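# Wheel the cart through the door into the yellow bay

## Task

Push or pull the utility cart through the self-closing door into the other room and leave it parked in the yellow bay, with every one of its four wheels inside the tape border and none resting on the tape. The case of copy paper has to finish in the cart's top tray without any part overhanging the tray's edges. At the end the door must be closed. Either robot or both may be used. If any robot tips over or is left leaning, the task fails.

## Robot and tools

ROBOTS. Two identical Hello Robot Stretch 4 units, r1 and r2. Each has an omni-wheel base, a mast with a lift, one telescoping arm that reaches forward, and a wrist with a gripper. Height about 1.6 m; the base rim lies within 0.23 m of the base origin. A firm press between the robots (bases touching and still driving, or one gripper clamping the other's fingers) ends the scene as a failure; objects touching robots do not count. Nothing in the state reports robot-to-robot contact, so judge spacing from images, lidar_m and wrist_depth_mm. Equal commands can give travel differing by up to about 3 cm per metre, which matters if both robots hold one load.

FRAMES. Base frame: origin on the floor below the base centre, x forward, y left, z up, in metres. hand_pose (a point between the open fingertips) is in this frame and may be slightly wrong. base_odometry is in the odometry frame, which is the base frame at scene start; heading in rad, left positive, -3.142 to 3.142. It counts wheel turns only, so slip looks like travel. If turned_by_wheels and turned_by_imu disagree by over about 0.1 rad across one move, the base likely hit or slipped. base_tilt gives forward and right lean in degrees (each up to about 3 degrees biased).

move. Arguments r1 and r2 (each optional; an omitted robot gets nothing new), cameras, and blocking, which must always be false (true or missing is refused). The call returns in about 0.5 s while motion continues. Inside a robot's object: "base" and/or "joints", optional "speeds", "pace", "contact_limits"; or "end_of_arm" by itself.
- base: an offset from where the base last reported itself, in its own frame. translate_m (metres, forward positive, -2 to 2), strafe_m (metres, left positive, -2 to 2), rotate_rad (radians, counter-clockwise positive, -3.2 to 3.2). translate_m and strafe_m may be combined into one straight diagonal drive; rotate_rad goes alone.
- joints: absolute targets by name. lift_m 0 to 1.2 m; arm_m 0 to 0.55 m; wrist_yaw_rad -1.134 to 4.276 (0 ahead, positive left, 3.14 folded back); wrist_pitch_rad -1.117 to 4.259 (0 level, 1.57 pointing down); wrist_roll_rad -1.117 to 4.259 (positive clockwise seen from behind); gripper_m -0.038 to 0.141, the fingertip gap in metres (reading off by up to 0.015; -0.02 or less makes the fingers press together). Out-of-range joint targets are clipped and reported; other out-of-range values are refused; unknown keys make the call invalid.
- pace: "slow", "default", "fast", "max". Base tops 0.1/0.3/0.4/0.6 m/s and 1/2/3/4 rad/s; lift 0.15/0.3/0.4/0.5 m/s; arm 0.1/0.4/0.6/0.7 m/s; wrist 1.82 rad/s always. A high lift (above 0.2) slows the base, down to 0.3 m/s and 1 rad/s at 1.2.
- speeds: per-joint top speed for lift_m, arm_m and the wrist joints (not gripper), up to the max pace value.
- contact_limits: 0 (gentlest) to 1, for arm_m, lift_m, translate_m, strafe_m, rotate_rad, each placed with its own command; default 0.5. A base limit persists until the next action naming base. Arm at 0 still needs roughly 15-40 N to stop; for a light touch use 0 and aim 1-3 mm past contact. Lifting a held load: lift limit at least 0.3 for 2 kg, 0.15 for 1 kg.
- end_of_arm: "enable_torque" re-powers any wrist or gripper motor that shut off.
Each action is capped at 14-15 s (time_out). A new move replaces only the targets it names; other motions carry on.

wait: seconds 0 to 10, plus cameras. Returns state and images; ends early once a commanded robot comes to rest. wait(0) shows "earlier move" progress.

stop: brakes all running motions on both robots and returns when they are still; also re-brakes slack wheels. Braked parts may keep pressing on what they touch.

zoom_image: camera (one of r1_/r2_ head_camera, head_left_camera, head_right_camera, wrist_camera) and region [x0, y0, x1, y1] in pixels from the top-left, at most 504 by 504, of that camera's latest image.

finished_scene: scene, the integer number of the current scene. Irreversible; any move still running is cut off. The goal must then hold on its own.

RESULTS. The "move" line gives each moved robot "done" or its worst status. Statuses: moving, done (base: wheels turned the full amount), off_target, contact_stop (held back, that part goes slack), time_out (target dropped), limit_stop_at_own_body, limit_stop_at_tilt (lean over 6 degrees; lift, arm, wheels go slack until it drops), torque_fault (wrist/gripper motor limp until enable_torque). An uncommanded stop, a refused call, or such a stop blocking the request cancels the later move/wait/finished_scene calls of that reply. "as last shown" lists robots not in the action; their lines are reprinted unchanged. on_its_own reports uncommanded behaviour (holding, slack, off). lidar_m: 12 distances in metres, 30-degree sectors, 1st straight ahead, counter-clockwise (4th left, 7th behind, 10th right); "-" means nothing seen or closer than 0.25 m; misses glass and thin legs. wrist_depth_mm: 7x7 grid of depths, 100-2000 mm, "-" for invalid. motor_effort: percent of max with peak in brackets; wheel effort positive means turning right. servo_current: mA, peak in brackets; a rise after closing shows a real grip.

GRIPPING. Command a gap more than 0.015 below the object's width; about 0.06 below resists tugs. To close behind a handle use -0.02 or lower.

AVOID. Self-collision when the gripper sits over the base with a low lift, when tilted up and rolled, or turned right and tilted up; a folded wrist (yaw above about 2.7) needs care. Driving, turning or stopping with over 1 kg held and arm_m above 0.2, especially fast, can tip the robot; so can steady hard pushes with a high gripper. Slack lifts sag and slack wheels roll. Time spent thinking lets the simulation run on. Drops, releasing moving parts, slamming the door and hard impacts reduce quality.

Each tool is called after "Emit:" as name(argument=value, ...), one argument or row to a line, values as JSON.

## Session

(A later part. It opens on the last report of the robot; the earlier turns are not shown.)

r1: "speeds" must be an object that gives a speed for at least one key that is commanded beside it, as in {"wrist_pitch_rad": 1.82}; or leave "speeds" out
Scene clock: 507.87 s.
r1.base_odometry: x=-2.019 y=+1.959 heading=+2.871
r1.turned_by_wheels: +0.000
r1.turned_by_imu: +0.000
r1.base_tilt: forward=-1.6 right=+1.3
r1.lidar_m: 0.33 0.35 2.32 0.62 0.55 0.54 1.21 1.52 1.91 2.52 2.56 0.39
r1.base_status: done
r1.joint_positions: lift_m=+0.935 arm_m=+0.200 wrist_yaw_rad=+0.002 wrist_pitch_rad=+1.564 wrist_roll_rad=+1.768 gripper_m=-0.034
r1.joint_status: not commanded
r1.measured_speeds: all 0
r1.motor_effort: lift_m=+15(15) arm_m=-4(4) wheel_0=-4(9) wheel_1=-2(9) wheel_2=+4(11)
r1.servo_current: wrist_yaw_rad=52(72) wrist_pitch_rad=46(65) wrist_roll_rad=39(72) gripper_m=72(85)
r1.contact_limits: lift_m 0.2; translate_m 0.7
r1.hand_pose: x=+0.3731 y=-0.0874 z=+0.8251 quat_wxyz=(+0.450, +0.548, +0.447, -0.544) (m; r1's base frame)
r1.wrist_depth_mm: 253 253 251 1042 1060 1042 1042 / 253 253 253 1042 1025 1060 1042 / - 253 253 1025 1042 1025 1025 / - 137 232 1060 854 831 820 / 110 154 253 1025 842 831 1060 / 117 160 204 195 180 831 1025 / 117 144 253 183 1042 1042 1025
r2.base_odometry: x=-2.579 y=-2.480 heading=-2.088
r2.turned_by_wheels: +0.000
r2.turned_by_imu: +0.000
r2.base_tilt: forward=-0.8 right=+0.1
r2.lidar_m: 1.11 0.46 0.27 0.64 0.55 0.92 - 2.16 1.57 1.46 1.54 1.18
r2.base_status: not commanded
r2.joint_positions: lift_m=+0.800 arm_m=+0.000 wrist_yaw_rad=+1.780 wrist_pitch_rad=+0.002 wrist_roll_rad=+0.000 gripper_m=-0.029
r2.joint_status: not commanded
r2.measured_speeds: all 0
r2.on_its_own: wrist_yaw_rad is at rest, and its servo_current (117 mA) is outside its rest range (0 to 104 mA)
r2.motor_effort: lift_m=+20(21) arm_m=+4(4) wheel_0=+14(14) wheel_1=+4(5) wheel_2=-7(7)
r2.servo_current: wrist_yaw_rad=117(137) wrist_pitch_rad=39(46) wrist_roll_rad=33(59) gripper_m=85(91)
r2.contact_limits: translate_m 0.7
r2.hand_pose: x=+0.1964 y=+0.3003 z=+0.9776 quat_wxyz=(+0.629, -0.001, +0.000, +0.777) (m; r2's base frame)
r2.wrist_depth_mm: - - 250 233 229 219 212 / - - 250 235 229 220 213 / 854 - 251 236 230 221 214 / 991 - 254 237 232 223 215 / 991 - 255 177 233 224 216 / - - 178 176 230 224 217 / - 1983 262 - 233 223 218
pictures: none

Emit:
move(
  r1={"base": {"translate_m": -0.45, "strafe_m": -0.2}, "contact_limits": {"translate_m": 0.7}, "pace": "slow"},
  cameras=[],
  blocking=false,
)

Emit:
wait(
  seconds=8,
  cameras=["r1_head_left_camera", "r1_head_camera"],
)

Scene clock: 514.03 s.
move: r1 moving
r1.base_odometry: x=-2.005 y=+1.961 heading=+2.871
r1.turned_by_wheels: +0.000
r1.turned_by_imu: +0.000
r1.base_tilt: forward=-1.5 right=+1.3
r1.lidar_m: 0.34 0.36 2.32 0.60 0.54 0.55 1.20 1.53 1.96 2.51 2.58 0.37
r1.base_status: translate_m moving; strafe_m moving
r1.joint_positions: lift_m=+0.935 arm_m=+0.200 wrist_yaw_rad=+0.002 wrist_pitch_rad=+1.564 wrist_roll_rad=+1.768 gripper_m=-0.034
r1.joint_status: not commanded
r1.measured_speeds: translate_m=-0.048 strafe_m=-0.021 rotate_rad=+0.000 lift_m=+0.000 arm_m=+0.000 wrist_yaw_rad=+0.000 wrist_pitch_rad=+0.000 wrist_roll_rad=+0.000
r1.motor_effort: lift_m=+15(15) arm_m=-3(4) wheel_0=-4(8) wheel_1=-8(8) wheel_2=+10(10)
r1.servo_current: wrist_yaw_rad=59(59) wrist_pitch_rad=46(52) wrist_roll_rad=39(52) gripper_m=78(78)
r1.contact_limits: lift_m 0.2; translate_m 0.7
r1.hand_pose: x=+0.3731 y=-0.0874 z=+0.8251 quat_wxyz=(+0.450, +0.548, +0.447, -0.544) (m; r1's base frame)
r1.wrist_depth_mm: 253 253 253 1042 1042 1042 1025 / 254 253 253 1042 1025 1060 1008 / - 253 253 1060 1042 1060 1025 / - 138 236 1042 842 831 820 / 111 158 253 1042 854 831 1025 / 119 183 202 186 831 820 1042 / 120 148 254 183 176 1042 1025
r2.base_odometry: x=-2.579 y=-2.480 heading=-2.088
r2.turned_by_wheels: +0.000
r2.turned_by_imu: +0.000
r2.base_tilt: forward=-0.7 right=+0.1
r2.lidar_m: 1.11 0.49 0.29 0.61 0.58 0.93 - 2.17 1.53 1.47 1.54 1.17
r2.base_status: not commanded
r2.joint_positions: lift_m=+0.800 arm_m=+0.000 wrist_yaw_rad=+1.780 wrist_pitch_rad=+0.002 wrist_roll_rad=+0.000 gripper_m=-0.029
r2.joint_status: not commanded
r2.measured_speeds: all 0
r2.motor_effort: lift_m=+20(21) arm_m=+3(4) wheel_0=+14(14) wheel_1=+4(5) wheel_2=-6(7)
r2.servo_current: wrist_yaw_rad=130(130) wrist_pitch_rad=39(46) wrist_roll_rad=52(59) gripper_m=85(91)
r2.contact_limits: translate_m 0.7
r2.hand_pose: x=+0.1964 y=+0.3003 z=+0.9776 quat_wxyz=(+0.629, -0.001, +0.000, +0.777) (m; r2's base frame)
r2.wrist_depth_mm: - - 250 234 229 219 212 / - - 251 235 229 220 213 / 891 - 252 236 230 221 214 / 960 - 254 237 232 222 214 / 991 - 256 178 234 223 217 / - - 178 176 229 224 218 / - 1060 260 - 233 222 218
pictures: none
No camera images: "cameras" was empty.

Scene clock: 519.67 s.
earlier move: r1 done
r1.base_odometry: x=-1.532 y=+2.032 heading=+2.871
r1.turned_by_wheels: +0.000
r1.turned_by_imu: -0.002
r1.base_tilt: forward=-1.5 right=+1.3
r1.lidar_m: 0.32 0.32 0.77 0.56 0.57 0.72 3.97 1.06 1.34 2.32 2.39 0.35
r1.base_status: done
r1.joint_positions: lift_m=+0.935 arm_m=+0.200 wrist_yaw_rad=+0.002 wrist_pitch_rad=+1.565 wrist_roll_rad=+1.768 gripper_m=-0.034
r1.joint_status: not commanded
r1.measured_speeds: all 0
r1.motor_effort: lift_m=+15(15) arm_m=-3(4) wheel_0=-5(8) wheel_1=-2(8) wheel_2=+3(10)
r1.servo_current: wrist_yaw_rad=59(72) wrist_pitch_rad=46(59) wrist_roll_rad=52(78) gripper_m=78(85)
r1.contact_limits: lift_m 0.2; translate_m 0.7
r1.hand_pose: x=+0.3727 y=-0.0874 z=+0.8251 quat_wxyz=(+0.450, +0.548, +0.448, -0.545) (m; r1's base frame)
r1.wrist_depth_mm: 254 253 1060 1042 1042 1060 1060 / 253 252 253 1042 1042 1060 1042 / 254 254 252 1060 1042 1042 1025 / 105 150 239 1060 854 820 820 / 113 158 252 1042 842 842 1042 / 117 164 203 195 178 842 1042 / 113 144 253 183 1042 134 1060
r2.base_odometry: x=-2.579 y=-2.480 heading=-2.088
r2.turned_by_wheels: +0.000
r2.turned_by_imu: +0.001
r2.base_tilt: forward=-0.7 right=+0.1
r2.lidar_m: 1.12 0.47 0.27 0.71 0.83 1.03 - 2.14 1.56 1.47 1.56 1.16
r2.base_status: not commanded
r2.joint_positions: lift_m=+0.800 arm_m=+0.000 wrist_yaw_rad=+1.780 wrist_pitch_rad=+0.002 wrist_roll_rad=+0.000 gripper_m=-0.029
r2.joint_status: not commanded
r2.measured_speeds: all 0
r2.on_its_own: wrist_yaw_rad is at rest, and its servo_current (117 mA) is outside its rest range (0 to 104 mA)
r2.motor_effort: lift_m=+20(21) arm_m=+4(4) wheel_0=+14(14) wheel_1=+4(5) wheel_2=-7(7)
r2.servo_current: wrist_yaw_rad=117(137) wrist_pitch_rad=39(52) wrist_roll_rad=46(65) gripper_m=91(91)
r2.contact_limits: translate_m 0.7
r2.hand_pose: x=+0.1964 y=+0.3003 z=+0.9776 quat_wxyz=(+0.629, -0.001, +0.000, +0.777) (m; r2's base frame)
r2.wrist_depth_mm: - - 250 234 229 218 211 / - - 253 235 229 220 213 / - - 253 236 230 222 213 / - 946 253 238 231 223 215 / - 946 255 177 234 224 216 / - 1281 174 176 229 225 216 / - - 257 - 233 222 219
wait: 5.63 of 8 s (r1 has come to rest)
pictures: r1_head_camera, r1_head_left_camera
Images, in order (width x height): r1_head_camera 420x560, r1_head_left_camera 420x672.

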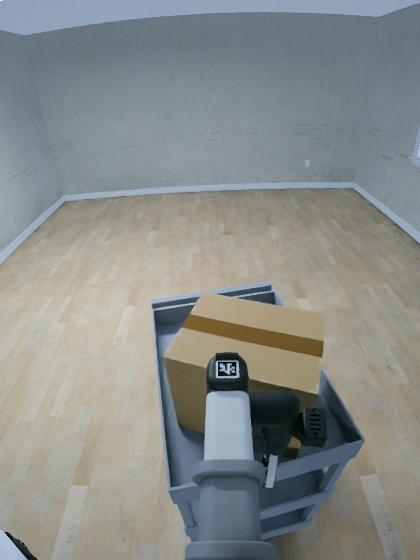

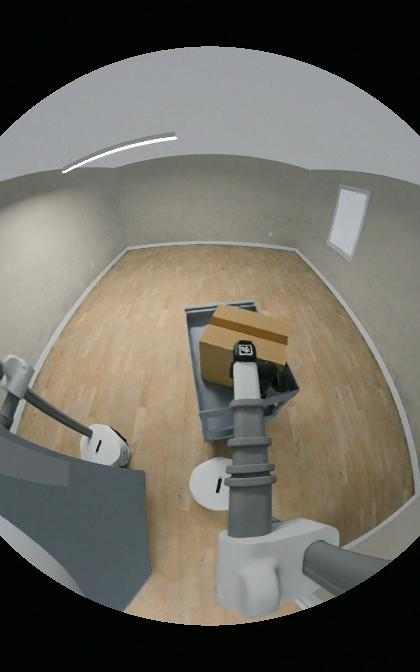

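Emit:
move(
  r1={"base": {"translate_m": -1.2, "strafe_m": -0.03}, "contact_limits": {"translate_m": 0.7}, "pace": "default"},
  cameras=[],
  blocking=false,
)

Emit:
wait(
  seconds=8,
  cameras=["r1_head_left_camera", "r1_head_camera"],
)

Scene clock: 528.23 s.
move: r1 moving
r1.base_odometry: x=-1.501 y=+2.024 heading=+2.870
r1.turned_by_wheels: +0.000
r1.turned_by_imu: -0.001
r1.base_tilt: forward=-1.5 right=+1.3
r1.lidar_m: 0.33 0.34 0.76 0.54 0.56 0.74 3.95 1.01 1.27 2.32 2.38 0.38
r1.base_status: translate_m moving; strafe_m moving
r1.joint_positions: lift_m=+0.935 arm_m=+0.200 wrist_yaw_rad=+0.002 wrist_pitch_rad=+1.561 wrist_roll_rad=+1.768 gripper_m=-0.034
r1.joint_status: not commanded
r1.measured_speeds: translate_m=-0.121 strafe_m=-0.004 rotate_rad=-0.005 lift_m=+0.000 arm_m=+0.000 wrist_yaw_rad=+0.000 wrist_pitch_rad=-0.001 wrist_roll_rad=+0.000
r1.motor_effort: lift_m=+15(15) arm_m=-4(4) wheel_0=-8(8) wheel_1=-7(7) wheel_2=+12(14)
r1.servo_current: wrist_yaw_rad=46(59) wrist_pitch_rad=65(65) wrist_roll_rad=59(59) gripper_m=72(85)
r1.contact_limits: lift_m 0.2; translate_m 0.7
r1.hand_pose: x=+0.3740 y=-0.0874 z=+0.8251 quat_wxyz=(+0.451, +0.549, +0.447, -0.544) (m; r1's base frame)
r1.wrist_depth_mm: 255 254 1042 1025 1060 1025 1025 / 255 255 504 1042 1042 1025 1042 / 255 254 221 1042 1042 1008 1042 / 117 181 241 1042 878 820 820 / 114 187 253 1042 878 831 831 / 126 181 196 194 179 820 1025 / 122 153 254 186 549 1025 1042
r2.base_odometry: x=-2.579 y=-2.480 heading=-2.088
r2.turned_by_wheels: +0.000
r2.turned_by_imu: +0.000
r2.base_tilt: forward=-0.7 right=+0.1
r2.lidar_m: 1.10 0.47 0.28 0.72 0.82 1.03 - 2.18 1.55 1.48 1.54 1.18
r2.base_status: not commanded
r2.joint_positions: lift_m=+0.800 arm_m=+0.000 wrist_yaw_rad=+1.780 wrist_pitch_rad=+0.002 wrist_roll_rad=+0.000 gripper_m=-0.029
r2.joint_status: not commanded
r2.measured_speeds: all 0
r2.motor_effort: lift_m=+21(21) arm_m=+4(4) wheel_0=+14(14) wheel_1=+5(5) wheel_2=-7(7)
r2.servo_current: wrist_yaw_rad=111(137) wrist_pitch_rad=46(46) wrist_roll_rad=46(59) gripper_m=85(91)
r2.contact_limits: translate_m 0.7
r2.hand_pose: x=+0.1964 y=+0.3003 z=+0.9776 quat_wxyz=(+0.629, -0.001, +0.000, +0.777) (m; r2's base frame)
r2.wrist_depth_mm: - - 250 233 228 218 212 / - - 252 235 229 220 213 / - - 253 235 230 221 213 / - 917 256 237 232 223 215 / - 917 255 177 233 224 216 / - 1281 174 176 230 224 217 / - - 258 - 233 223 218
pictures: none
No camera images: "cameras" was empty.

Scene clock: 533.23 s.
earlier move: r1 done
r1.base_odometry: x=-0.368 y=+1.739 heading=+2.870
r1.turned_by_wheels: +0.000
r1.turned_by_imu: -0.001
r1.base_tilt: forward=-1.6 right=+1.3
r1.lidar_m: 0.36 0.42 0.51 0.50 2.44 2.84 2.72 2.77 2.48 0.48 0.47 0.37
r1.base_status: done
r1.joint_positions: lift_m=+0.935 arm_m=+0.200 wrist_yaw_rad=+0.002 wrist_pitch_rad=+1.572 wrist_roll_rad=+1.768 gripper_m=-0.034
r1.joint_status: not commanded
r1.measured_speeds: all 0
r1.motor_effort: lift_m=+15(15) arm_m=+3(4) wheel_0=-4(10) wheel_1=-1(9) wheel_2=+0(14)
r1.servo_current: wrist_yaw_rad=59(72) wrist_pitch_rad=39(65) wrist_roll_rad=59(72) gripper_m=72(85)
r1.contact_limits: lift_m 0.2; translate_m 0.7
r1.hand_pose: x=+0.3707 y=-0.0874 z=+0.8251 quat_wxyz=(+0.448, +0.546, +0.449, -0.547) (m; r1's base frame)
r1.wrist_depth_mm: - - 253 252 1025 1025 1042 / - - 252 254 1042 1042 1042 / - 110 163 253 1042 1042 1042 / - 123 225 253 831 831 1042 / - 148 252 252 831 831 1042 / 109 174 187 198 180 842 1025 / 121 150 253 181 1042 1042 1042
r2.base_odometry: x=-2.579 y=-2.480 heading=-2.088
r2.turned_by_wheels: +0.000
r2.turned_by_imu: +0.001
r2.base_tilt: forward=-0.7 right=+0.1
r2.lidar_m: 1.11 0.47 0.29 3.27 3.41 4.60 - 2.18 1.57 1.46 1.55 1.16
r2.base_status: not commanded
r2.joint_positions: lift_m=+0.800 arm_m=+0.000 wrist_yaw_rad=+1.780 wrist_pitch_rad=+0.002 wrist_roll_rad=+0.000 gripper_m=-0.029
r2.joint_status: not commanded
r2.measured_speeds: all 0
r2.on_its_own: wrist_yaw_rad is at rest, and its servo_current (111 mA) is outside its rest range (0 to 104 mA)
r2.motor_effort: lift_m=+20(21) arm_m=+4(4) wheel_0=+14(14) wheel_1=+4(5) wheel_2=-6(7)
r2.servo_current: wrist_yaw_rad=111(137) wrist_pitch_rad=39(46) wrist_roll_rad=52(65) gripper_m=85(91)
r2.contact_limits: translate_m 0.7
r2.hand_pose: x=+0.1964 y=+0.3003 z=+0.9776 quat_wxyz=(+0.629, -0.001, +0.000, +0.777) (m; r2's base frame)
r2.wrist_depth_mm: - - 250 234 228 219 212 / - - 252 235 230 220 213 / - - 253 236 231 221 214 / - - 254 237 233 223 215 / - - 256 178 233 223 216 / - - 178 176 229 224 216 / - 1983 259 - 233 223 219
wait: 5.00 of 8 s (r1 has come to rest)
pictures: r1_head_camera, r1_head_left_camera
Images, in order (width x height): r1_head_camera 420x560, r1_head_left_camera 420x672.

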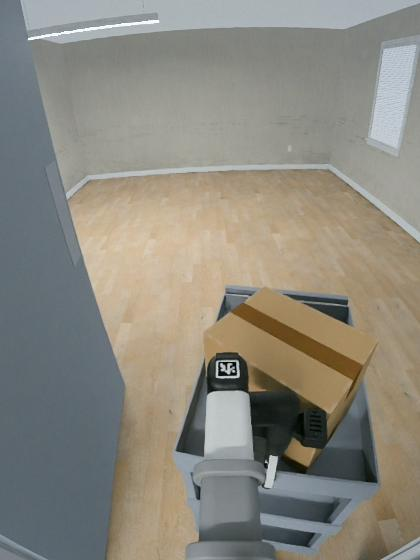

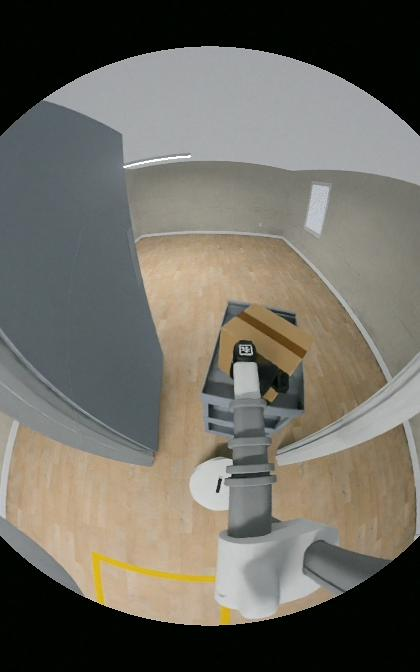

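Emit:
move(
  r1={"base": {"translate_m": -1.3}, "contact_limits": {"translate_m": 0.7}, "pace": "default"},
  cameras=[],
  blocking=false,
)

Emit:
wait(
  seconds=8,
  cameras=["r1_head_left_camera", "r1_head_camera"],
)

Scene clock: 543.57 s.
move: r1 moving
r1.base_odometry: x=-0.337 y=+1.731 heading=+2.870
r1.turned_by_wheels: +0.000
r1.turned_by_imu: +0.000
r1.base_tilt: forward=-1.6 right=+1.3
r1.lidar_m: 0.38 0.44 0.51 0.51 2.45 2.80 2.68 2.77 2.44 0.67 0.49 0.38
r1.base_status: translate_m moving
r1.joint_positions: lift_m=+0.935 arm_m=+0.200 wrist_yaw_rad=+0.002 wrist_pitch_rad=+1.560 wrist_roll_rad=+1.768 gripper_m=-0.034
r1.joint_status: not commanded
r1.measured_speeds: translate_m=-0.122 strafe_m=+0.000 rotate_rad=-0.002 lift_m=+0.000 arm_m=+0.000 wrist_yaw_rad=+0.000 wrist_pitch_rad=-0.021 wrist_roll_rad=+0.000
r1.motor_effort: lift_m=+15(15) arm_m=+0(4) wheel_0=-8(10) wheel_1=-7(8) wheel_2=+13(13)
r1.servo_current: wrist_yaw_rad=65(65) wrist_pitch_rad=59(59) wrist_roll_rad=39(59) gripper_m=65(72)
r1.contact_limits: lift_m 0.2; translate_m 0.7
r1.hand_pose: x=+0.3740 y=-0.0874 z=+0.8251 quat_wxyz=(+0.451, +0.549, +0.446, -0.544) (m; r1's base frame)
r1.wrist_depth_mm: - 254 253 759 1042 1042 1025 / - - 254 1025 1042 1025 1025 / - 113 253 1025 1025 831 1025 / - 133 255 1060 878 831 820 / 112 162 253 1042 1042 831 831 / 123 205 198 185 1025 820 1025 / 153 148 254 184 151 1042 1042
r2.base_odometry: x=-2.579 y=-2.480 heading=-2.088
r2.turned_by_wheels: +0.000
r2.turned_by_imu: +0.000
r2.base_tilt: forward=-0.8 right=+0.0
r2.lidar_m: 1.09 0.46 0.27 3.27 3.38 4.56 - 2.13 1.56 1.46 1.55 1.17
r2.base_status: not commanded
r2.joint_positions: lift_m=+0.800 arm_m=+0.000 wrist_yaw_rad=+1.780 wrist_pitch_rad=+0.002 wrist_roll_rad=+0.000 gripper_m=-0.029
r2.joint_status: not commanded
r2.measured_speeds: all 0
r2.motor_effort: lift_m=+21(21) arm_m=+4(4) wheel_0=+13(14) wheel_1=+4(5) wheel_2=-6(7)
r2.servo_current: wrist_yaw_rad=111(130) wrist_pitch_rad=46(46) wrist_roll_rad=39(52) gripper_m=85(91)
r2.contact_limits: translate_m 0.7
r2.hand_pose: x=+0.1964 y=+0.3003 z=+0.9776 quat_wxyz=(+0.629, -0.001, +0.000, +0.777) (m; r2's base frame)
r2.wrist_depth_mm: - - 250 234 229 219 211 / - - 253 234 229 219 213 / - - 252 236 230 222 214 / - - 254 237 232 222 216 / - - 256 178 233 223 216 / - - 177 176 230 224 217 / - 1983 259 - 233 222 219
pictures: none
No camera images: "cameras" was empty.

Scene clock: 548.90 s.
earlier move: r1 done
r1.base_odometry: x=+0.885 y=+1.390 heading=+2.870
r1.turned_by_wheels: +0.000
r1.turned_by_imu: -0.001
r1.base_tilt: forward=-1.6 right=+1.3
r1.lidar_m: 0.32 0.32 1.90 2.33 2.07 1.48 1.40 1.44 1.97 2.37 2.07 0.40
r1.base_status: done
r1.joint_positions: lift_m=+0.935 arm_m=+0.200 wrist_yaw_rad=+0.002 wrist_pitch_rad=+1.570 wrist_roll_rad=+1.769 gripper_m=-0.034
r1.joint_status: not commanded
r1.measured_speeds: all 0
r1.motor_effort: lift_m=+15(15) arm_m=-3(4) wheel_0=+1(13) wheel_1=-1(9) wheel_2=+0(13)
r1.servo_current: wrist_yaw_rad=26(72) wrist_pitch_rad=46(65) wrist_roll_rad=52(72) gripper_m=72(78)
r1.contact_limits: lift_m 0.2; translate_m 0.7
r1.hand_pose: x=+0.3712 y=-0.0874 z=+0.8251 quat_wxyz=(+0.449, +0.547, +0.448, -0.547) (m; r1's base frame)
r1.wrist_depth_mm: 252 251 1042 1042 1060 1060 1025 / 251 252 271 1025 1060 1042 1042 / 251 253 253 1060 1042 1042 1042 / - 140 237 1025 831 831 831 / 110 154 253 244 831 831 1060 / 115 160 229 196 179 842 1060 / 115 143 252 183 1042 1042 1042
r2.base_odometry: x=-2.579 y=-2.480 heading=-2.088
r2.turned_by_wheels: +0.000
r2.turned_by_imu: +0.001
r2.base_tilt: forward=-0.7 right=+0.0
r2.lidar_m: 1.12 0.48 0.28 3.27 3.42 4.56 - 2.12 1.56 1.47 1.52 1.18
r2.base_status: not commanded
r2.joint_positions: lift_m=+0.800 arm_m=+0.000 wrist_yaw_rad=+1.780 wrist_pitch_rad=+0.002 wrist_roll_rad=+0.000 gripper_m=-0.029
r2.joint_status: not commanded
r2.measured_speeds: all 0
r2.on_its_own: wrist_yaw_rad is at rest, and its servo_current (124 mA) is outside its rest range (0 to 104 mA)
r2.motor_effort: lift_m=+20(21) arm_m=+4(4) wheel_0=+14(14) wheel_1=+4(5) wheel_2=-7(7)
r2.servo_current: wrist_yaw_rad=124(137) wrist_pitch_rad=39(46) wrist_roll_rad=52(59) gripper_m=91(91)
r2.contact_limits: translate_m 0.7
r2.hand_pose: x=+0.1964 y=+0.3003 z=+0.9776 quat_wxyz=(+0.629, -0.001, +0.000, +0.777) (m; r2's base frame)
r2.wrist_depth_mm: - - 250 234 228 218 212 / - - 252 235 229 220 213 / - - 251 235 231 222 214 / - - 254 237 233 223 216 / - - 255 177 233 223 217 / - - 178 176 229 224 217 / - 1983 260 - 233 222 218
wait: 5.33 of 8 s (r1 has come to rest)
pictures: r1_head_camera, r1_head_left_camera
Images, in order (width x height): r1_head_camera 420x560, r1_head_left_camera 420x672.

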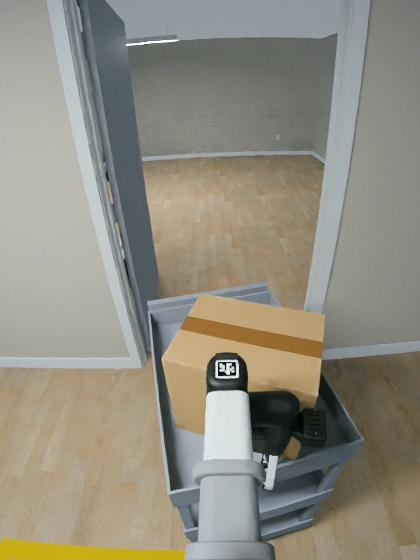

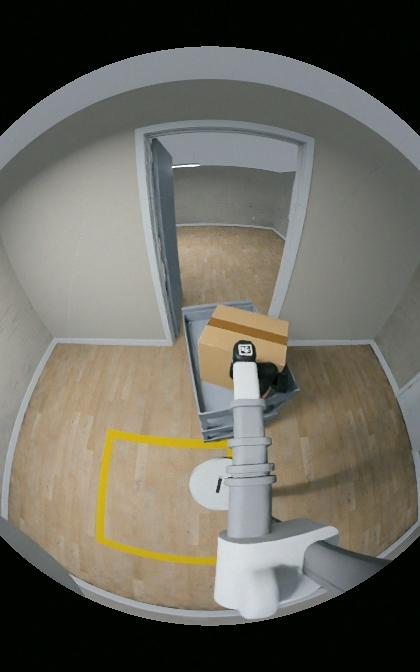

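Emit:
move(
  r1={"base": {"translate_m": -0.45, "strafe_m": 0.55}, "contact_limits": {"translate_m": 0.7}, "pace": "default"},
  cameras=[],
  blocking=false,
)

Emit:
wait(
  seconds=8,
  cameras=["r1_head_left_camera", "r1_head_camera"],
)

Scene clock: 556.93 s.
move: r1 moving
r1.base_odometry: x=+0.898 y=+1.361 heading=+2.870
r1.turned_by_wheels: +0.000
r1.turned_by_imu: +0.000
r1.base_tilt: forward=-1.5 right=+1.3
r1.lidar_m: 0.32 0.33 1.91 2.30 2.09 1.47 1.38 1.43 1.92 2.38 2.08 0.39
r1.base_status: translate_m moving; strafe_m moving
r1.joint_positions: lift_m=+0.935 arm_m=+0.200 wrist_yaw_rad=+0.002 wrist_pitch_rad=+1.566 wrist_roll_rad=+1.769 gripper_m=-0.034
r1.joint_status: not commanded
r1.measured_speeds: translate_m=-0.078 strafe_m=+0.097 rotate_rad=+0.001 lift_m=+0.000 arm_m=+0.000 wrist_yaw_rad=+0.000 wrist_pitch_rad=-0.008 wrist_roll_rad=+0.000
r1.motor_effort: lift_m=+15(15) arm_m=-4(4) wheel_0=-13(13) wheel_1=+6(6) wheel_2=+7(8)
r1.servo_current: wrist_yaw_rad=59(59) wrist_pitch_rad=39(46) wrist_roll_rad=33(65) gripper_m=72(72)
r1.contact_limits: lift_m 0.2; translate_m 0.7
r1.hand_pose: x=+0.3725 y=-0.0874 z=+0.8251 quat_wxyz=(+0.450, +0.548, +0.447, -0.545) (m; r1's base frame)
r1.wrist_depth_mm: 253 255 1025 1042 1042 1025 1060 / 255 254 272 1042 1025 1042 1042 / 254 253 241 1060 1042 1042 1042 / 120 167 245 1042 831 831 831 / 112 182 254 504 842 831 1042 / 121 180 196 191 177 831 1042 / 123 150 254 198 1042 1025 1042
r2.base_odometry: x=-2.579 y=-2.480 heading=-2.088
r2.turned_by_wheels: +0.000
r2.turned_by_imu: +0.000
r2.base_tilt: forward=-0.8 right=+0.1
r2.lidar_m: 1.09 0.47 0.28 3.28 3.40 4.58 - 2.15 1.55 1.48 1.54 1.18
r2.base_status: not commanded
r2.joint_positions: lift_m=+0.800 arm_m=+0.000 wrist_yaw_rad=+1.780 wrist_pitch_rad=+0.002 wrist_roll_rad=+0.000 gripper_m=-0.029
r2.joint_status: not commanded
r2.measured_speeds: all 0
r2.motor_effort: lift_m=+20(21) arm_m=+4(4) wheel_0=+13(14) wheel_1=+4(5) wheel_2=-7(7)
r2.servo_current: wrist_yaw_rad=117(130) wrist_pitch_rad=39(46) wrist_roll_rad=46(52) gripper_m=85(91)
r2.contact_limits: translate_m 0.7
r2.hand_pose: x=+0.1964 y=+0.3003 z=+0.9776 quat_wxyz=(+0.629, -0.001, +0.000, +0.777) (m; r2's base frame)
r2.wrist_depth_mm: - - 250 232 229 219 212 / - - 252 234 229 221 212 / - - 252 236 231 221 214 / - - 254 238 233 222 215 / - - 255 177 234 223 217 / - - 177 176 230 224 217 / - 1983 260 - 232 221 218
pictures: none
No camera images: "cameras" was empty.

Scene clock: 560.27 s.
earlier move: r1 done
r1.base_odometry: x=+1.171 y=+0.740 heading=+2.870
r1.turned_by_wheels: +0.000
r1.turned_by_imu: +0.000
r1.base_tilt: forward=-1.6 right=+1.3
r1.lidar_m: 0.35 1.85 1.87 1.75 1.45 1.04 0.97 1.02 1.38 2.95 0.37 0.35
r1.base_status: done
r1.joint_positions: lift_m=+0.935 arm_m=+0.200 wrist_yaw_rad=-0.002 wrist_pitch_rad=+1.568 wrist_roll_rad=+1.772 gripper_m=-0.034
r1.joint_status: not commanded
r1.measured_speeds: all 0
r1.motor_effort: lift_m=+15(15) arm_m=+4(4) wheel_0=-3(16) wheel_1=+0(6) wheel_2=-2(8)
r1.servo_current: wrist_yaw_rad=52(72) wrist_pitch_rad=39(52) wrist_roll_rad=33(65) gripper_m=59(78)
r1.contact_limits: lift_m 0.2; translate_m 0.7
r1.hand_pose: x=+0.3716 y=-0.0874 z=+0.8251 quat_wxyz=(+0.447, +0.549, +0.446, -0.547) (m; r1's base frame)
r1.wrist_depth_mm: - - - 252 1042 1042 1042 / - - 113 253 1060 1025 1008 / - - 140 253 1060 820 640 / - 122 219 253 831 831 831 / - 167 254 253 866 831 831 / 135 253 184 187 854 1060 1042 / 200 152 252 183 168 - 1042
r2.base_odometry: x=-2.579 y=-2.480 heading=-2.088
r2.turned_by_wheels: +0.000
r2.turned_by_imu: +0.000
r2.base_tilt: forward=-0.7 right=+0.1
r2.lidar_m: 1.10 0.49 0.26 3.28 3.42 4.59 - 2.14 1.53 1.46 1.54 1.17
r2.base_status: not commanded
r2.joint_positions: lift_m=+0.800 arm_m=+0.000 wrist_yaw_rad=+1.780 wrist_pitch_rad=+0.002 wrist_roll_rad=+0.000 gripper_m=-0.029
r2.joint_status: not commanded
r2.measured_speeds: all 0
r2.on_its_own: wrist_yaw_rad is at rest, and its servo_current (111 mA) is outside its rest range (0 to 104 mA)
r2.motor_effort: lift_m=+20(21) arm_m=+4(4) wheel_0=+14(14) wheel_1=+4(5) wheel_2=-6(7)
r2.servo_current: wrist_yaw_rad=111(137) wrist_pitch_rad=46(46) wrist_roll_rad=52(65) gripper_m=85(91)
r2.contact_limits: translate_m 0.7
r2.hand_pose: x=+0.1964 y=+0.3003 z=+0.9776 quat_wxyz=(+0.629, -0.001, +0.000, +0.777) (m; r2's base frame)
r2.wrist_depth_mm: - - 249 232 228 218 212 / - - 253 235 229 220 212 / - - 253 236 231 222 214 / - - 254 238 232 223 216 / - - 256 178 233 223 217 / - - 178 176 230 224 216 / - 1983 260 - 234 222 218
wait: 3.33 of 8 s (r1 has come to rest)
pictures: r1_head_camera, r1_head_left_camera
Images, in order (width x height): r1_head_camera 420x560, r1_head_left_camera 420x672.

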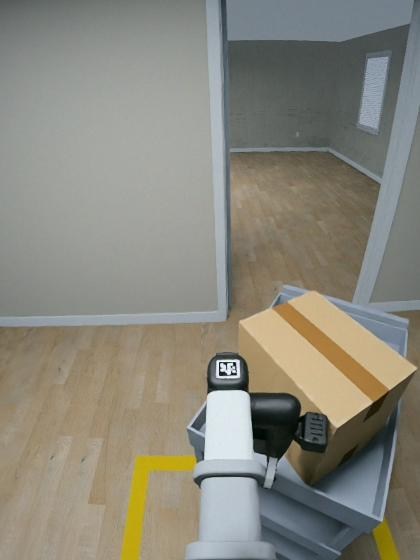

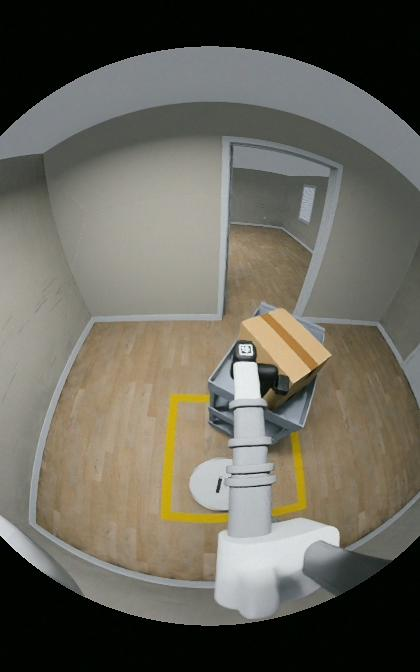

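Emit:
move(
  r1={"base": {"translate_m": -0.48}, "contact_limits": {"translate_m": 0.7}, "pace": "default"},
  cameras=[],
  blocking=false,
)

Emit:
wait(
  seconds=8,
  cameras=["r1_head_left_camera", "r1_head_camera", "r1_wrist_camera"],
)

Scene clock: 569.17 s.
move: r1 moving
r1.base_odometry: x=+1.201 y=+0.731 heading=+2.870
r1.turned_by_wheels: +0.000
r1.turned_by_imu: +0.000
r1.base_tilt: forward=-1.5 right=+1.3
r1.lidar_m: 0.38 1.87 1.85 1.76 1.41 0.98 0.94 0.98 1.31 2.95 0.36 0.35
r1.base_status: translate_m moving
r1.joint_positions: lift_m=+0.935 arm_m=+0.200 wrist_yaw_rad=-0.001 wrist_pitch_rad=+1.561 wrist_roll_rad=+1.772 gripper_m=-0.034
r1.joint_status: not commanded
r1.measured_speeds: translate_m=-0.123 strafe_m=+0.001 rotate_rad=+0.000 lift_m=+0.000 arm_m=+0.000 wrist_yaw_rad=+0.006 wrist_pitch_rad=-0.021 wrist_roll_rad=+0.000
r1.motor_effort: lift_m=+15(15) arm_m=+0(4) wheel_0=-9(10) wheel_1=-7(8) wheel_2=+13(13)
r1.servo_current: wrist_yaw_rad=33(65) wrist_pitch_rad=59(59) wrist_roll_rad=46(59) gripper_m=72(72)
r1.contact_limits: lift_m 0.2; translate_m 0.7
r1.hand_pose: x=+0.3737 y=-0.0874 z=+0.8251 quat_wxyz=(+0.449, +0.551, +0.445, -0.545) (m; r1's base frame)
r1.wrist_depth_mm: - - - 252 1042 1025 1042 / - - - 253 1042 1042 1025 / - - 138 253 1042 820 1025 / - 126 230 254 866 820 820 / 114 178 254 253 1042 820 820 / 154 255 193 188 1042 831 1060 / 248 151 255 184 148 - 1060
r2.base_odometry: x=-2.579 y=-2.480 heading=-2.088
r2.turned_by_wheels: +0.000
r2.turned_by_imu: +0.000
r2.base_tilt: forward=-0.7 right=+0.1
r2.lidar_m: 1.10 0.49 0.28 3.26 3.40 4.62 - 2.16 1.53 1.47 1.53 1.17
r2.base_status: not commanded
r2.joint_positions: lift_m=+0.800 arm_m=+0.000 wrist_yaw_rad=+1.780 wrist_pitch_rad=+0.002 wrist_roll_rad=+0.000 gripper_m=-0.029
r2.joint_status: not commanded
r2.measured_speeds: all 0
r2.motor_effort: lift_m=+20(21) arm_m=+4(4) wheel_0=+14(14) wheel_1=+4(5) wheel_2=-6(7)
r2.servo_current: wrist_yaw_rad=117(124) wrist_pitch_rad=39(46) wrist_roll_rad=39(59) gripper_m=78(91)
r2.contact_limits: translate_m 0.7
r2.hand_pose: x=+0.1964 y=+0.3003 z=+0.9776 quat_wxyz=(+0.629, -0.001, +0.000, +0.777) (m; r2's base frame)
r2.wrist_depth_mm: - - 249 233 228 219 212 / - - 252 235 229 221 213 / - - 251 236 231 222 214 / - - 255 237 232 223 216 / - - 257 177 234 223 217 / - - 178 176 229 224 217 / - 1983 260 - 233 223 219
pictures: none
No camera images: "cameras" was empty.

Scene clock: 571.77 s.
earlier move: r1 done
r1.base_odometry: x=+1.633 y=+0.611 heading=+2.870
r1.turned_by_wheels: +0.000
r1.turned_by_imu: +0.001
r1.base_tilt: forward=-1.6 right=+1.3
r1.lidar_m: 0.35 0.45 1.84 1.74 0.74 0.54 0.48 0.52 0.71 1.79 0.46 0.36
r1.base_status: done
r1.joint_positions: lift_m=+0.935 arm_m=+0.200 wrist_yaw_rad=-0.001 wrist_pitch_rad=+1.569 wrist_roll_rad=+1.772 gripper_m=-0.034
r1.joint_status: not commanded
r1.measured_speeds: all 0
r1.motor_effort: lift_m=+15(15) arm_m=+4(4) wheel_0=+0(10) wheel_1=-1(11) wheel_2=-2(13)
r1.servo_current: wrist_yaw_rad=46(65) wrist_pitch_rad=39(65) wrist_roll_rad=46(72) gripper_m=72(78)
r1.contact_limits: lift_m 0.2; translate_m 0.7
r1.hand_pose: x=+0.3713 y=-0.0874 z=+0.8251 quat_wxyz=(+0.447, +0.548, +0.447, -0.547) (m; r1's base frame)
r1.wrist_depth_mm: - - 253 253 1025 1042 1042 / - - 253 253 1042 1060 1042 / - 106 158 253 1025 831 1042 / - 120 220 253 831 842 1060 / - 144 252 254 831 831 1042 / - 181 189 198 180 1042 1060 / 119 151 253 181 176 1042 1042
r2.base_odometry: x=-2.579 y=-2.480 heading=-2.088
r2.turned_by_wheels: +0.000
r2.turned_by_imu: +0.000
r2.base_tilt: forward=-0.7 right=+0.0
r2.lidar_m: 1.10 0.45 0.28 3.27 3.37 4.58 - 2.15 1.55 1.48 1.54 1.17
r2.base_status: not commanded
r2.joint_positions: lift_m=+0.800 arm_m=+0.000 wrist_yaw_rad=+1.780 wrist_pitch_rad=+0.002 wrist_roll_rad=+0.000 gripper_m=-0.029
r2.joint_status: not commanded
r2.measured_speeds: all 0
r2.motor_effort: lift_m=+20(21) arm_m=+4(4) wheel_0=+14(14) wheel_1=+5(5) wheel_2=-7(7)
r2.servo_current: wrist_yaw_rad=104(130) wrist_pitch_rad=46(46) wrist_roll_rad=46(65) gripper_m=91(91)
r2.contact_limits: translate_m 0.7
r2.hand_pose: x=+0.1964 y=+0.3003 z=+0.9776 quat_wxyz=(+0.629, -0.001, +0.000, +0.777) (m; r2's base frame)
r2.wrist_depth_mm: - - 249 234 228 219 212 / - - 252 236 229 220 213 / - - 252 235 231 222 216 / - - 254 238 232 223 214 / - - 256 177 235 224 217 / - - 178 176 230 224 217 / - 1921 260 - 234 223 219
wait: 2.60 of 8 s (r1 has come to rest)
pictures: r1_head_camera, r1_head_left_camera, r1_wrist_camera
Images, in order (width x height): r1_head_camera 420x560, r1_head_left_camera 420x672, r1_wrist_camera 616x392.

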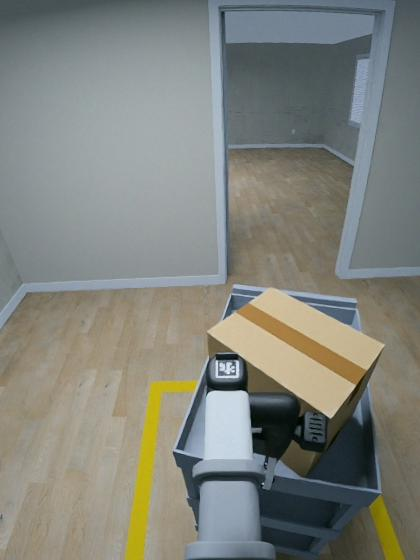

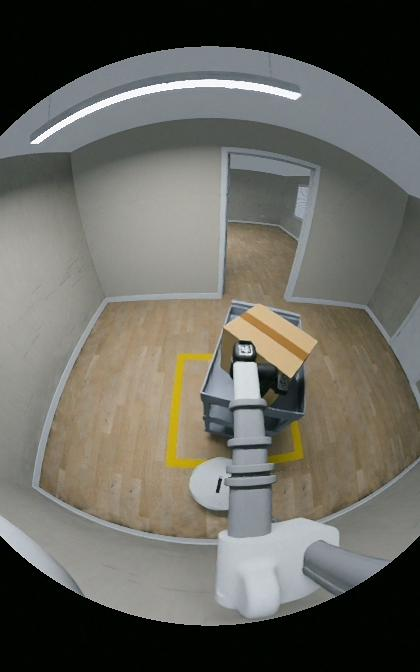

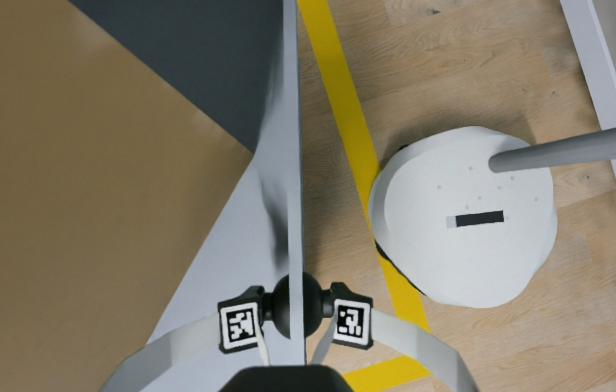

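Emit:
zoom_image(
  camera="r1_head_left_camera",
  region=[150, 280, 340, 500],
)

Emit:
zoom_image(
  camera="r1_head_camera",
  region=[100, 260, 420, 560],
)

Emit:
wait(
  seconds=0,
  cameras=["r1_head_right_camera"],
)

Scaled by 2.291 from the camera's 420x672 image, which has a finer 600x960 frame.

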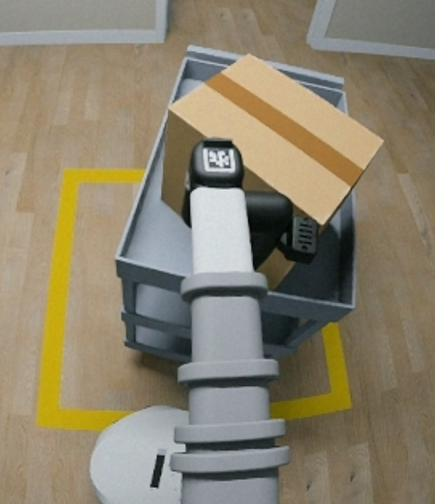

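Scaled by 1.575 from the camera's 420x560 image, which has a finer 600x800 frame.

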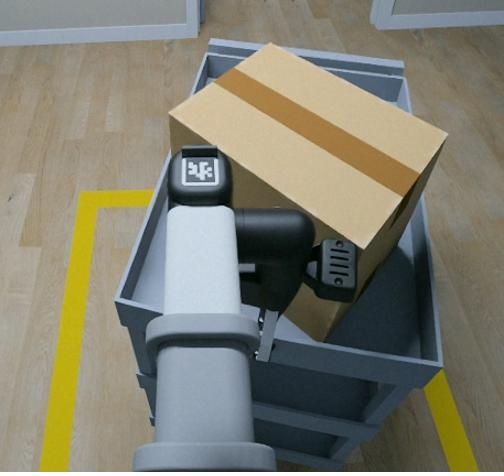

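Scene clock: 598.60 s.
r1.base_odometry: x=+1.633 y=+0.611 heading=+2.870
r1.turned_by_wheels: +0.000
r1.turned_by_imu: +0.000
r1.base_tilt: forward=-1.6 right=+1.2
r1.lidar_m: 0.35 0.42 1.84 1.74 0.77 0.53 0.49 0.52 0.72 1.77 0.44 0.35
r1.base_status: done
r1.joint_positions: lift_m=+0.935 arm_m=+0.200 wrist_yaw_rad=-0.001 wrist_pitch_rad=+1.569 wrist_roll_rad=+1.772 gripper_m=-0.034
r1.joint_status: not commanded
r1.measured_speeds: all 0
r1.motor_effort: lift_m=+15(15) arm_m=+4(4) wheel_0=+0(10) wheel_1=-1(11) wheel_2=-2(13)
r1.servo_current: wrist_yaw_rad=46(65) wrist_pitch_rad=39(65) wrist_roll_rad=52(72) gripper_m=72(78)
r1.contact_limits: lift_m 0.2; translate_m 0.7
r1.hand_pose: x=+0.3713 y=-0.0874 z=+0.8251 quat_wxyz=(+0.447, +0.548, +0.447, -0.547) (m; r1's base frame)
r1.wrist_depth_mm: - - 252 254 1042 1042 1060 / - - 253 254 1042 1042 1060 / - 106 159 253 1042 831 1042 / - 120 220 253 831 842 1078 / - 144 252 253 831 831 1042 / - 181 189 199 180 1025 1042 / 119 150 252 181 176 1042 1042
r2.base_odometry: x=-2.579 y=-2.480 heading=-2.088
r2.turned_by_wheels: +0.000
r2.turned_by_imu: +0.000
r2.base_tilt: forward=-0.7 right=+0.0
r2.lidar_m: 1.10 0.50 0.29 3.26 3.37 4.58 - 2.16 1.55 1.46 1.55 1.16
r2.base_status: not commanded
r2.joint_positions: lift_m=+0.800 arm_m=+0.000 wrist_yaw_rad=+1.780 wrist_pitch_rad=+0.002 wrist_roll_rad=+0.000 gripper_m=-0.029
r2.joint_status: not commanded
r2.measured_speeds: all 0
r2.on_its_own: wrist_yaw_rad is at rest, and its servo_current (124 mA) is outside its rest range (0 to 104 mA)
r2.motor_effort: lift_m=+21(21) arm_m=+4(4) wheel_0=+14(14) wheel_1=+4(5) wheel_2=-7(7)
r2.servo_current: wrist_yaw_rad=124(130) wrist_pitch_rad=39(46) wrist_roll_rad=46(65) gripper_m=85(91)
r2.contact_limits: translate_m 0.7
r2.hand_pose: x=+0.1964 y=+0.3003 z=+0.9776 quat_wxyz=(+0.629, -0.001, +0.000, +0.777) (m; r2's base frame)
r2.wrist_depth_mm: - - 250 234 228 219 212 / - - 253 235 229 220 212 / - - 253 236 230 222 214 / - - 254 237 232 222 216 / - - 256 177 233 223 216 / - - 178 177 230 224 216 / - 1983 260 - 233 223 219
pictures: r1_head_right_camera
Images, in order (width x height): r1_head_right_camera 420x672.

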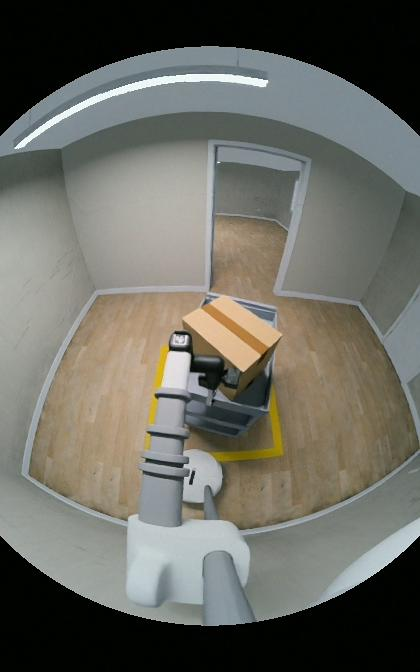

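Emit:
move(
  r1={"joints": {"gripper_m": 0.04}},
  cameras=[],
  blocking=false,
)

Emit:
wait(
  seconds=2,
  cameras=["r1_wrist_camera", "r2_head_camera", "r2_head_right_camera"],
)

Scene clock: 622.47 s.
move: r1 moving
r1.base_odometry: x=+1.633 y=+0.611 heading=+2.870
r1.turned_by_wheels: +0.000
r1.turned_by_imu: +0.000
r1.base_tilt: forward=-1.6 right=+1.3
r1.lidar_m: 0.35 0.42 1.83 1.73 0.77 0.51 0.49 0.52 0.71 1.77 0.42 0.35
r1.base_status: not commanded
r1.joint_positions: lift_m=+0.935 arm_m=+0.200 wrist_yaw_rad=-0.001 wrist_pitch_rad=+1.569 wrist_roll_rad=+1.772 gripper_m=-0.009
r1.joint_status: gripper_m moving
r1.measured_speeds: all 0
r1.motor_effort: lift_m=+15(15) arm_m=+4(4) wheel_0=+0(1) wheel_1=-1(1) wheel_2=-2(2)
r1.servo_current: wrist_yaw_rad=52(59) wrist_pitch_rad=39(52) wrist_roll_rad=52(59) gripper_m=72(72)
r1.contact_limits: lift_m 0.2; translate_m 0.7
r1.hand_pose: x=+0.3713 y=-0.0874 z=+0.8251 quat_wxyz=(+0.447, +0.548, +0.447, -0.547) (m; r1's base frame)
r1.wrist_depth_mm: - - 253 253 1042 1060 1078 / - - 252 254 1042 1060 1042 / - - 157 254 1042 831 1060 / - 119 218 253 842 831 1042 / - 143 252 253 831 831 1025 / - 168 209 201 181 1042 1060 / 118 168 253 162 157 1042 1042
r2.base_odometry: x=-2.579 y=-2.480 heading=-2.088
r2.turned_by_wheels: +0.000
r2.turned_by_imu: +0.000
r2.base_tilt: forward=-0.7 right=+0.1
r2.lidar_m: 1.11 0.47 0.29 3.26 3.38 4.56 - 2.14 1.55 1.46 1.54 1.18
r2.base_status: not commanded
r2.joint_positions: lift_m=+0.800 arm_m=+0.000 wrist_yaw_rad=+1.780 wrist_pitch_rad=+0.002 wrist_roll_rad=+0.000 gripper_m=-0.029
r2.joint_status: not commanded
r2.measured_speeds: all 0
r2.motor_effort: lift_m=+21(21) arm_m=+4(4) wheel_0=+14(14) wheel_1=+4(5) wheel_2=-7(7)
r2.servo_current: wrist_yaw_rad=117(130) wrist_pitch_rad=46(46) wrist_roll_rad=59(59) gripper_m=85(91)
r2.contact_limits: translate_m 0.7
r2.hand_pose: x=+0.1964 y=+0.3003 z=+0.9776 quat_wxyz=(+0.629, -0.001, +0.000, +0.777) (m; r2's base frame)
r2.wrist_depth_mm: - - 250 234 228 219 211 / - - 252 236 229 220 213 / - - 252 236 230 222 215 / - - 254 237 232 223 216 / - - 255 177 234 223 217 / - - 178 176 230 224 216 / - 1921 260 - 233 222 218
pictures: none
No camera images: "cameras" was empty.

Scene clock: 623.43 s.
earlier move: r1 done
r1.base_odometry: x=+1.633 y=+0.611 heading=+2.870
r1.turned_by_wheels: +0.000
r1.turned_by_imu: +0.000
r1.base_tilt: forward=-1.6 right=+1.3
r1.lidar_m: 0.36 0.42 1.84 1.74 0.75 0.53 0.49 0.51 0.72 1.80 0.42 0.36
r1.base_status: not commanded
r1.joint_positions: lift_m=+0.935 arm_m=+0.200 wrist_yaw_rad=-0.001 wrist_pitch_rad=+1.569 wrist_roll_rad=+1.772 gripper_m=+0.040
r1.joint_status: all done
r1.measured_speeds: all 0
r1.motor_effort: lift_m=+15(15) arm_m=+4(4) wheel_0=+0(1) wheel_1=-1(1) wheel_2=-2(2)
r1.servo_current: wrist_yaw_rad=52(65) wrist_pitch_rad=33(52) wrist_roll_rad=46(65) gripper_m=33(85)
r1.contact_limits: lift_m 0.2; translate_m 0.7
r1.hand_pose: x=+0.3713 y=-0.0874 z=+0.8251 quat_wxyz=(+0.447, +0.548, +0.447, -0.547) (m; r1's base frame)
r1.wrist_depth_mm: - - 252 253 1042 1042 1042 / - - 253 253 1060 1060 1078 / - - 166 253 1060 831 1042 / - 123 218 252 831 831 1060 / - 143 252 253 820 831 1042 / - 168 208 252 187 1042 1042 / 122 155 253 144 183 1042 1042
r2.base_odometry: x=-2.579 y=-2.480 heading=-2.088
r2.turned_by_wheels: +0.000
r2.turned_by_imu: +0.000
r2.base_tilt: forward=-0.7 right=+0.0
r2.lidar_m: 1.11 0.47 0.28 3.29 3.41 4.59 - 2.14 1.54 1.48 1.52 1.18
r2.base_status: not commanded
r2.joint_positions: lift_m=+0.800 arm_m=+0.000 wrist_yaw_rad=+1.780 wrist_pitch_rad=+0.002 wrist_roll_rad=+0.000 gripper_m=-0.029
r2.joint_status: not commanded
r2.measured_speeds: all 0
r2.on_its_own: wrist_yaw_rad is at rest, and its servo_current (124 mA) is outside its rest range (0 to 104 mA)
r2.motor_effort: lift_m=+20(21) arm_m=+4(4) wheel_0=+14(14) wheel_1=+4(5) wheel_2=-7(7)
r2.servo_current: wrist_yaw_rad=124(130) wrist_pitch_rad=46(46) wrist_roll_rad=33(59) gripper_m=85(91)
r2.contact_limits: translate_m 0.7
r2.hand_pose: x=+0.1964 y=+0.3003 z=+0.9776 quat_wxyz=(+0.629, -0.001, +0.000, +0.777) (m; r2's base frame)
r2.wrist_depth_mm: - - 250 233 228 219 212 / - - 251 235 229 220 213 / - - 252 236 231 223 214 / - - 255 238 232 223 216 / - - 256 178 233 223 217 / - - 178 176 230 224 217 / - 1983 259 - 234 223 219
wait: 0.97 of 2 s (r1 has come to rest)
pictures: r1_wrist_camera, r2_head_camera, r2_head_right_camera
Images, in order (width x height): r1_wrist_camera 616x392, r2_head_camera 420x560, r2_head_right_camera 420x672.

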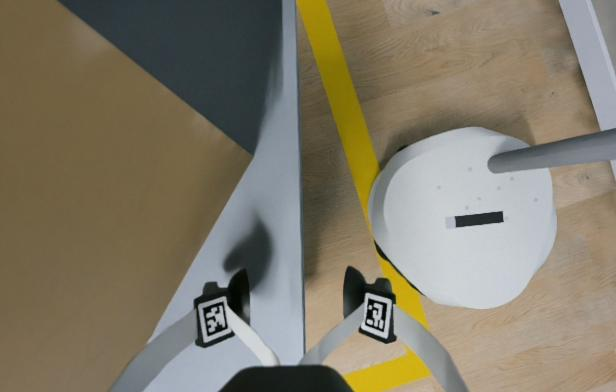

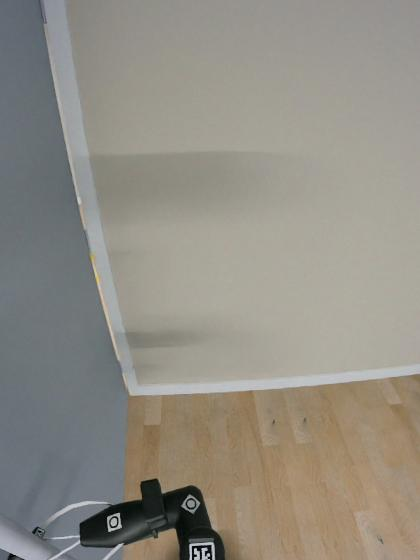

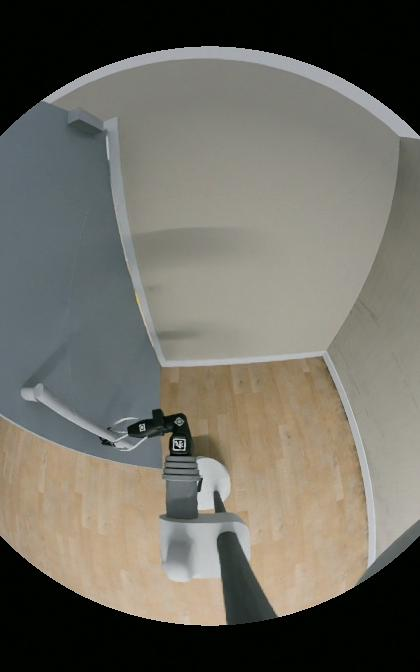

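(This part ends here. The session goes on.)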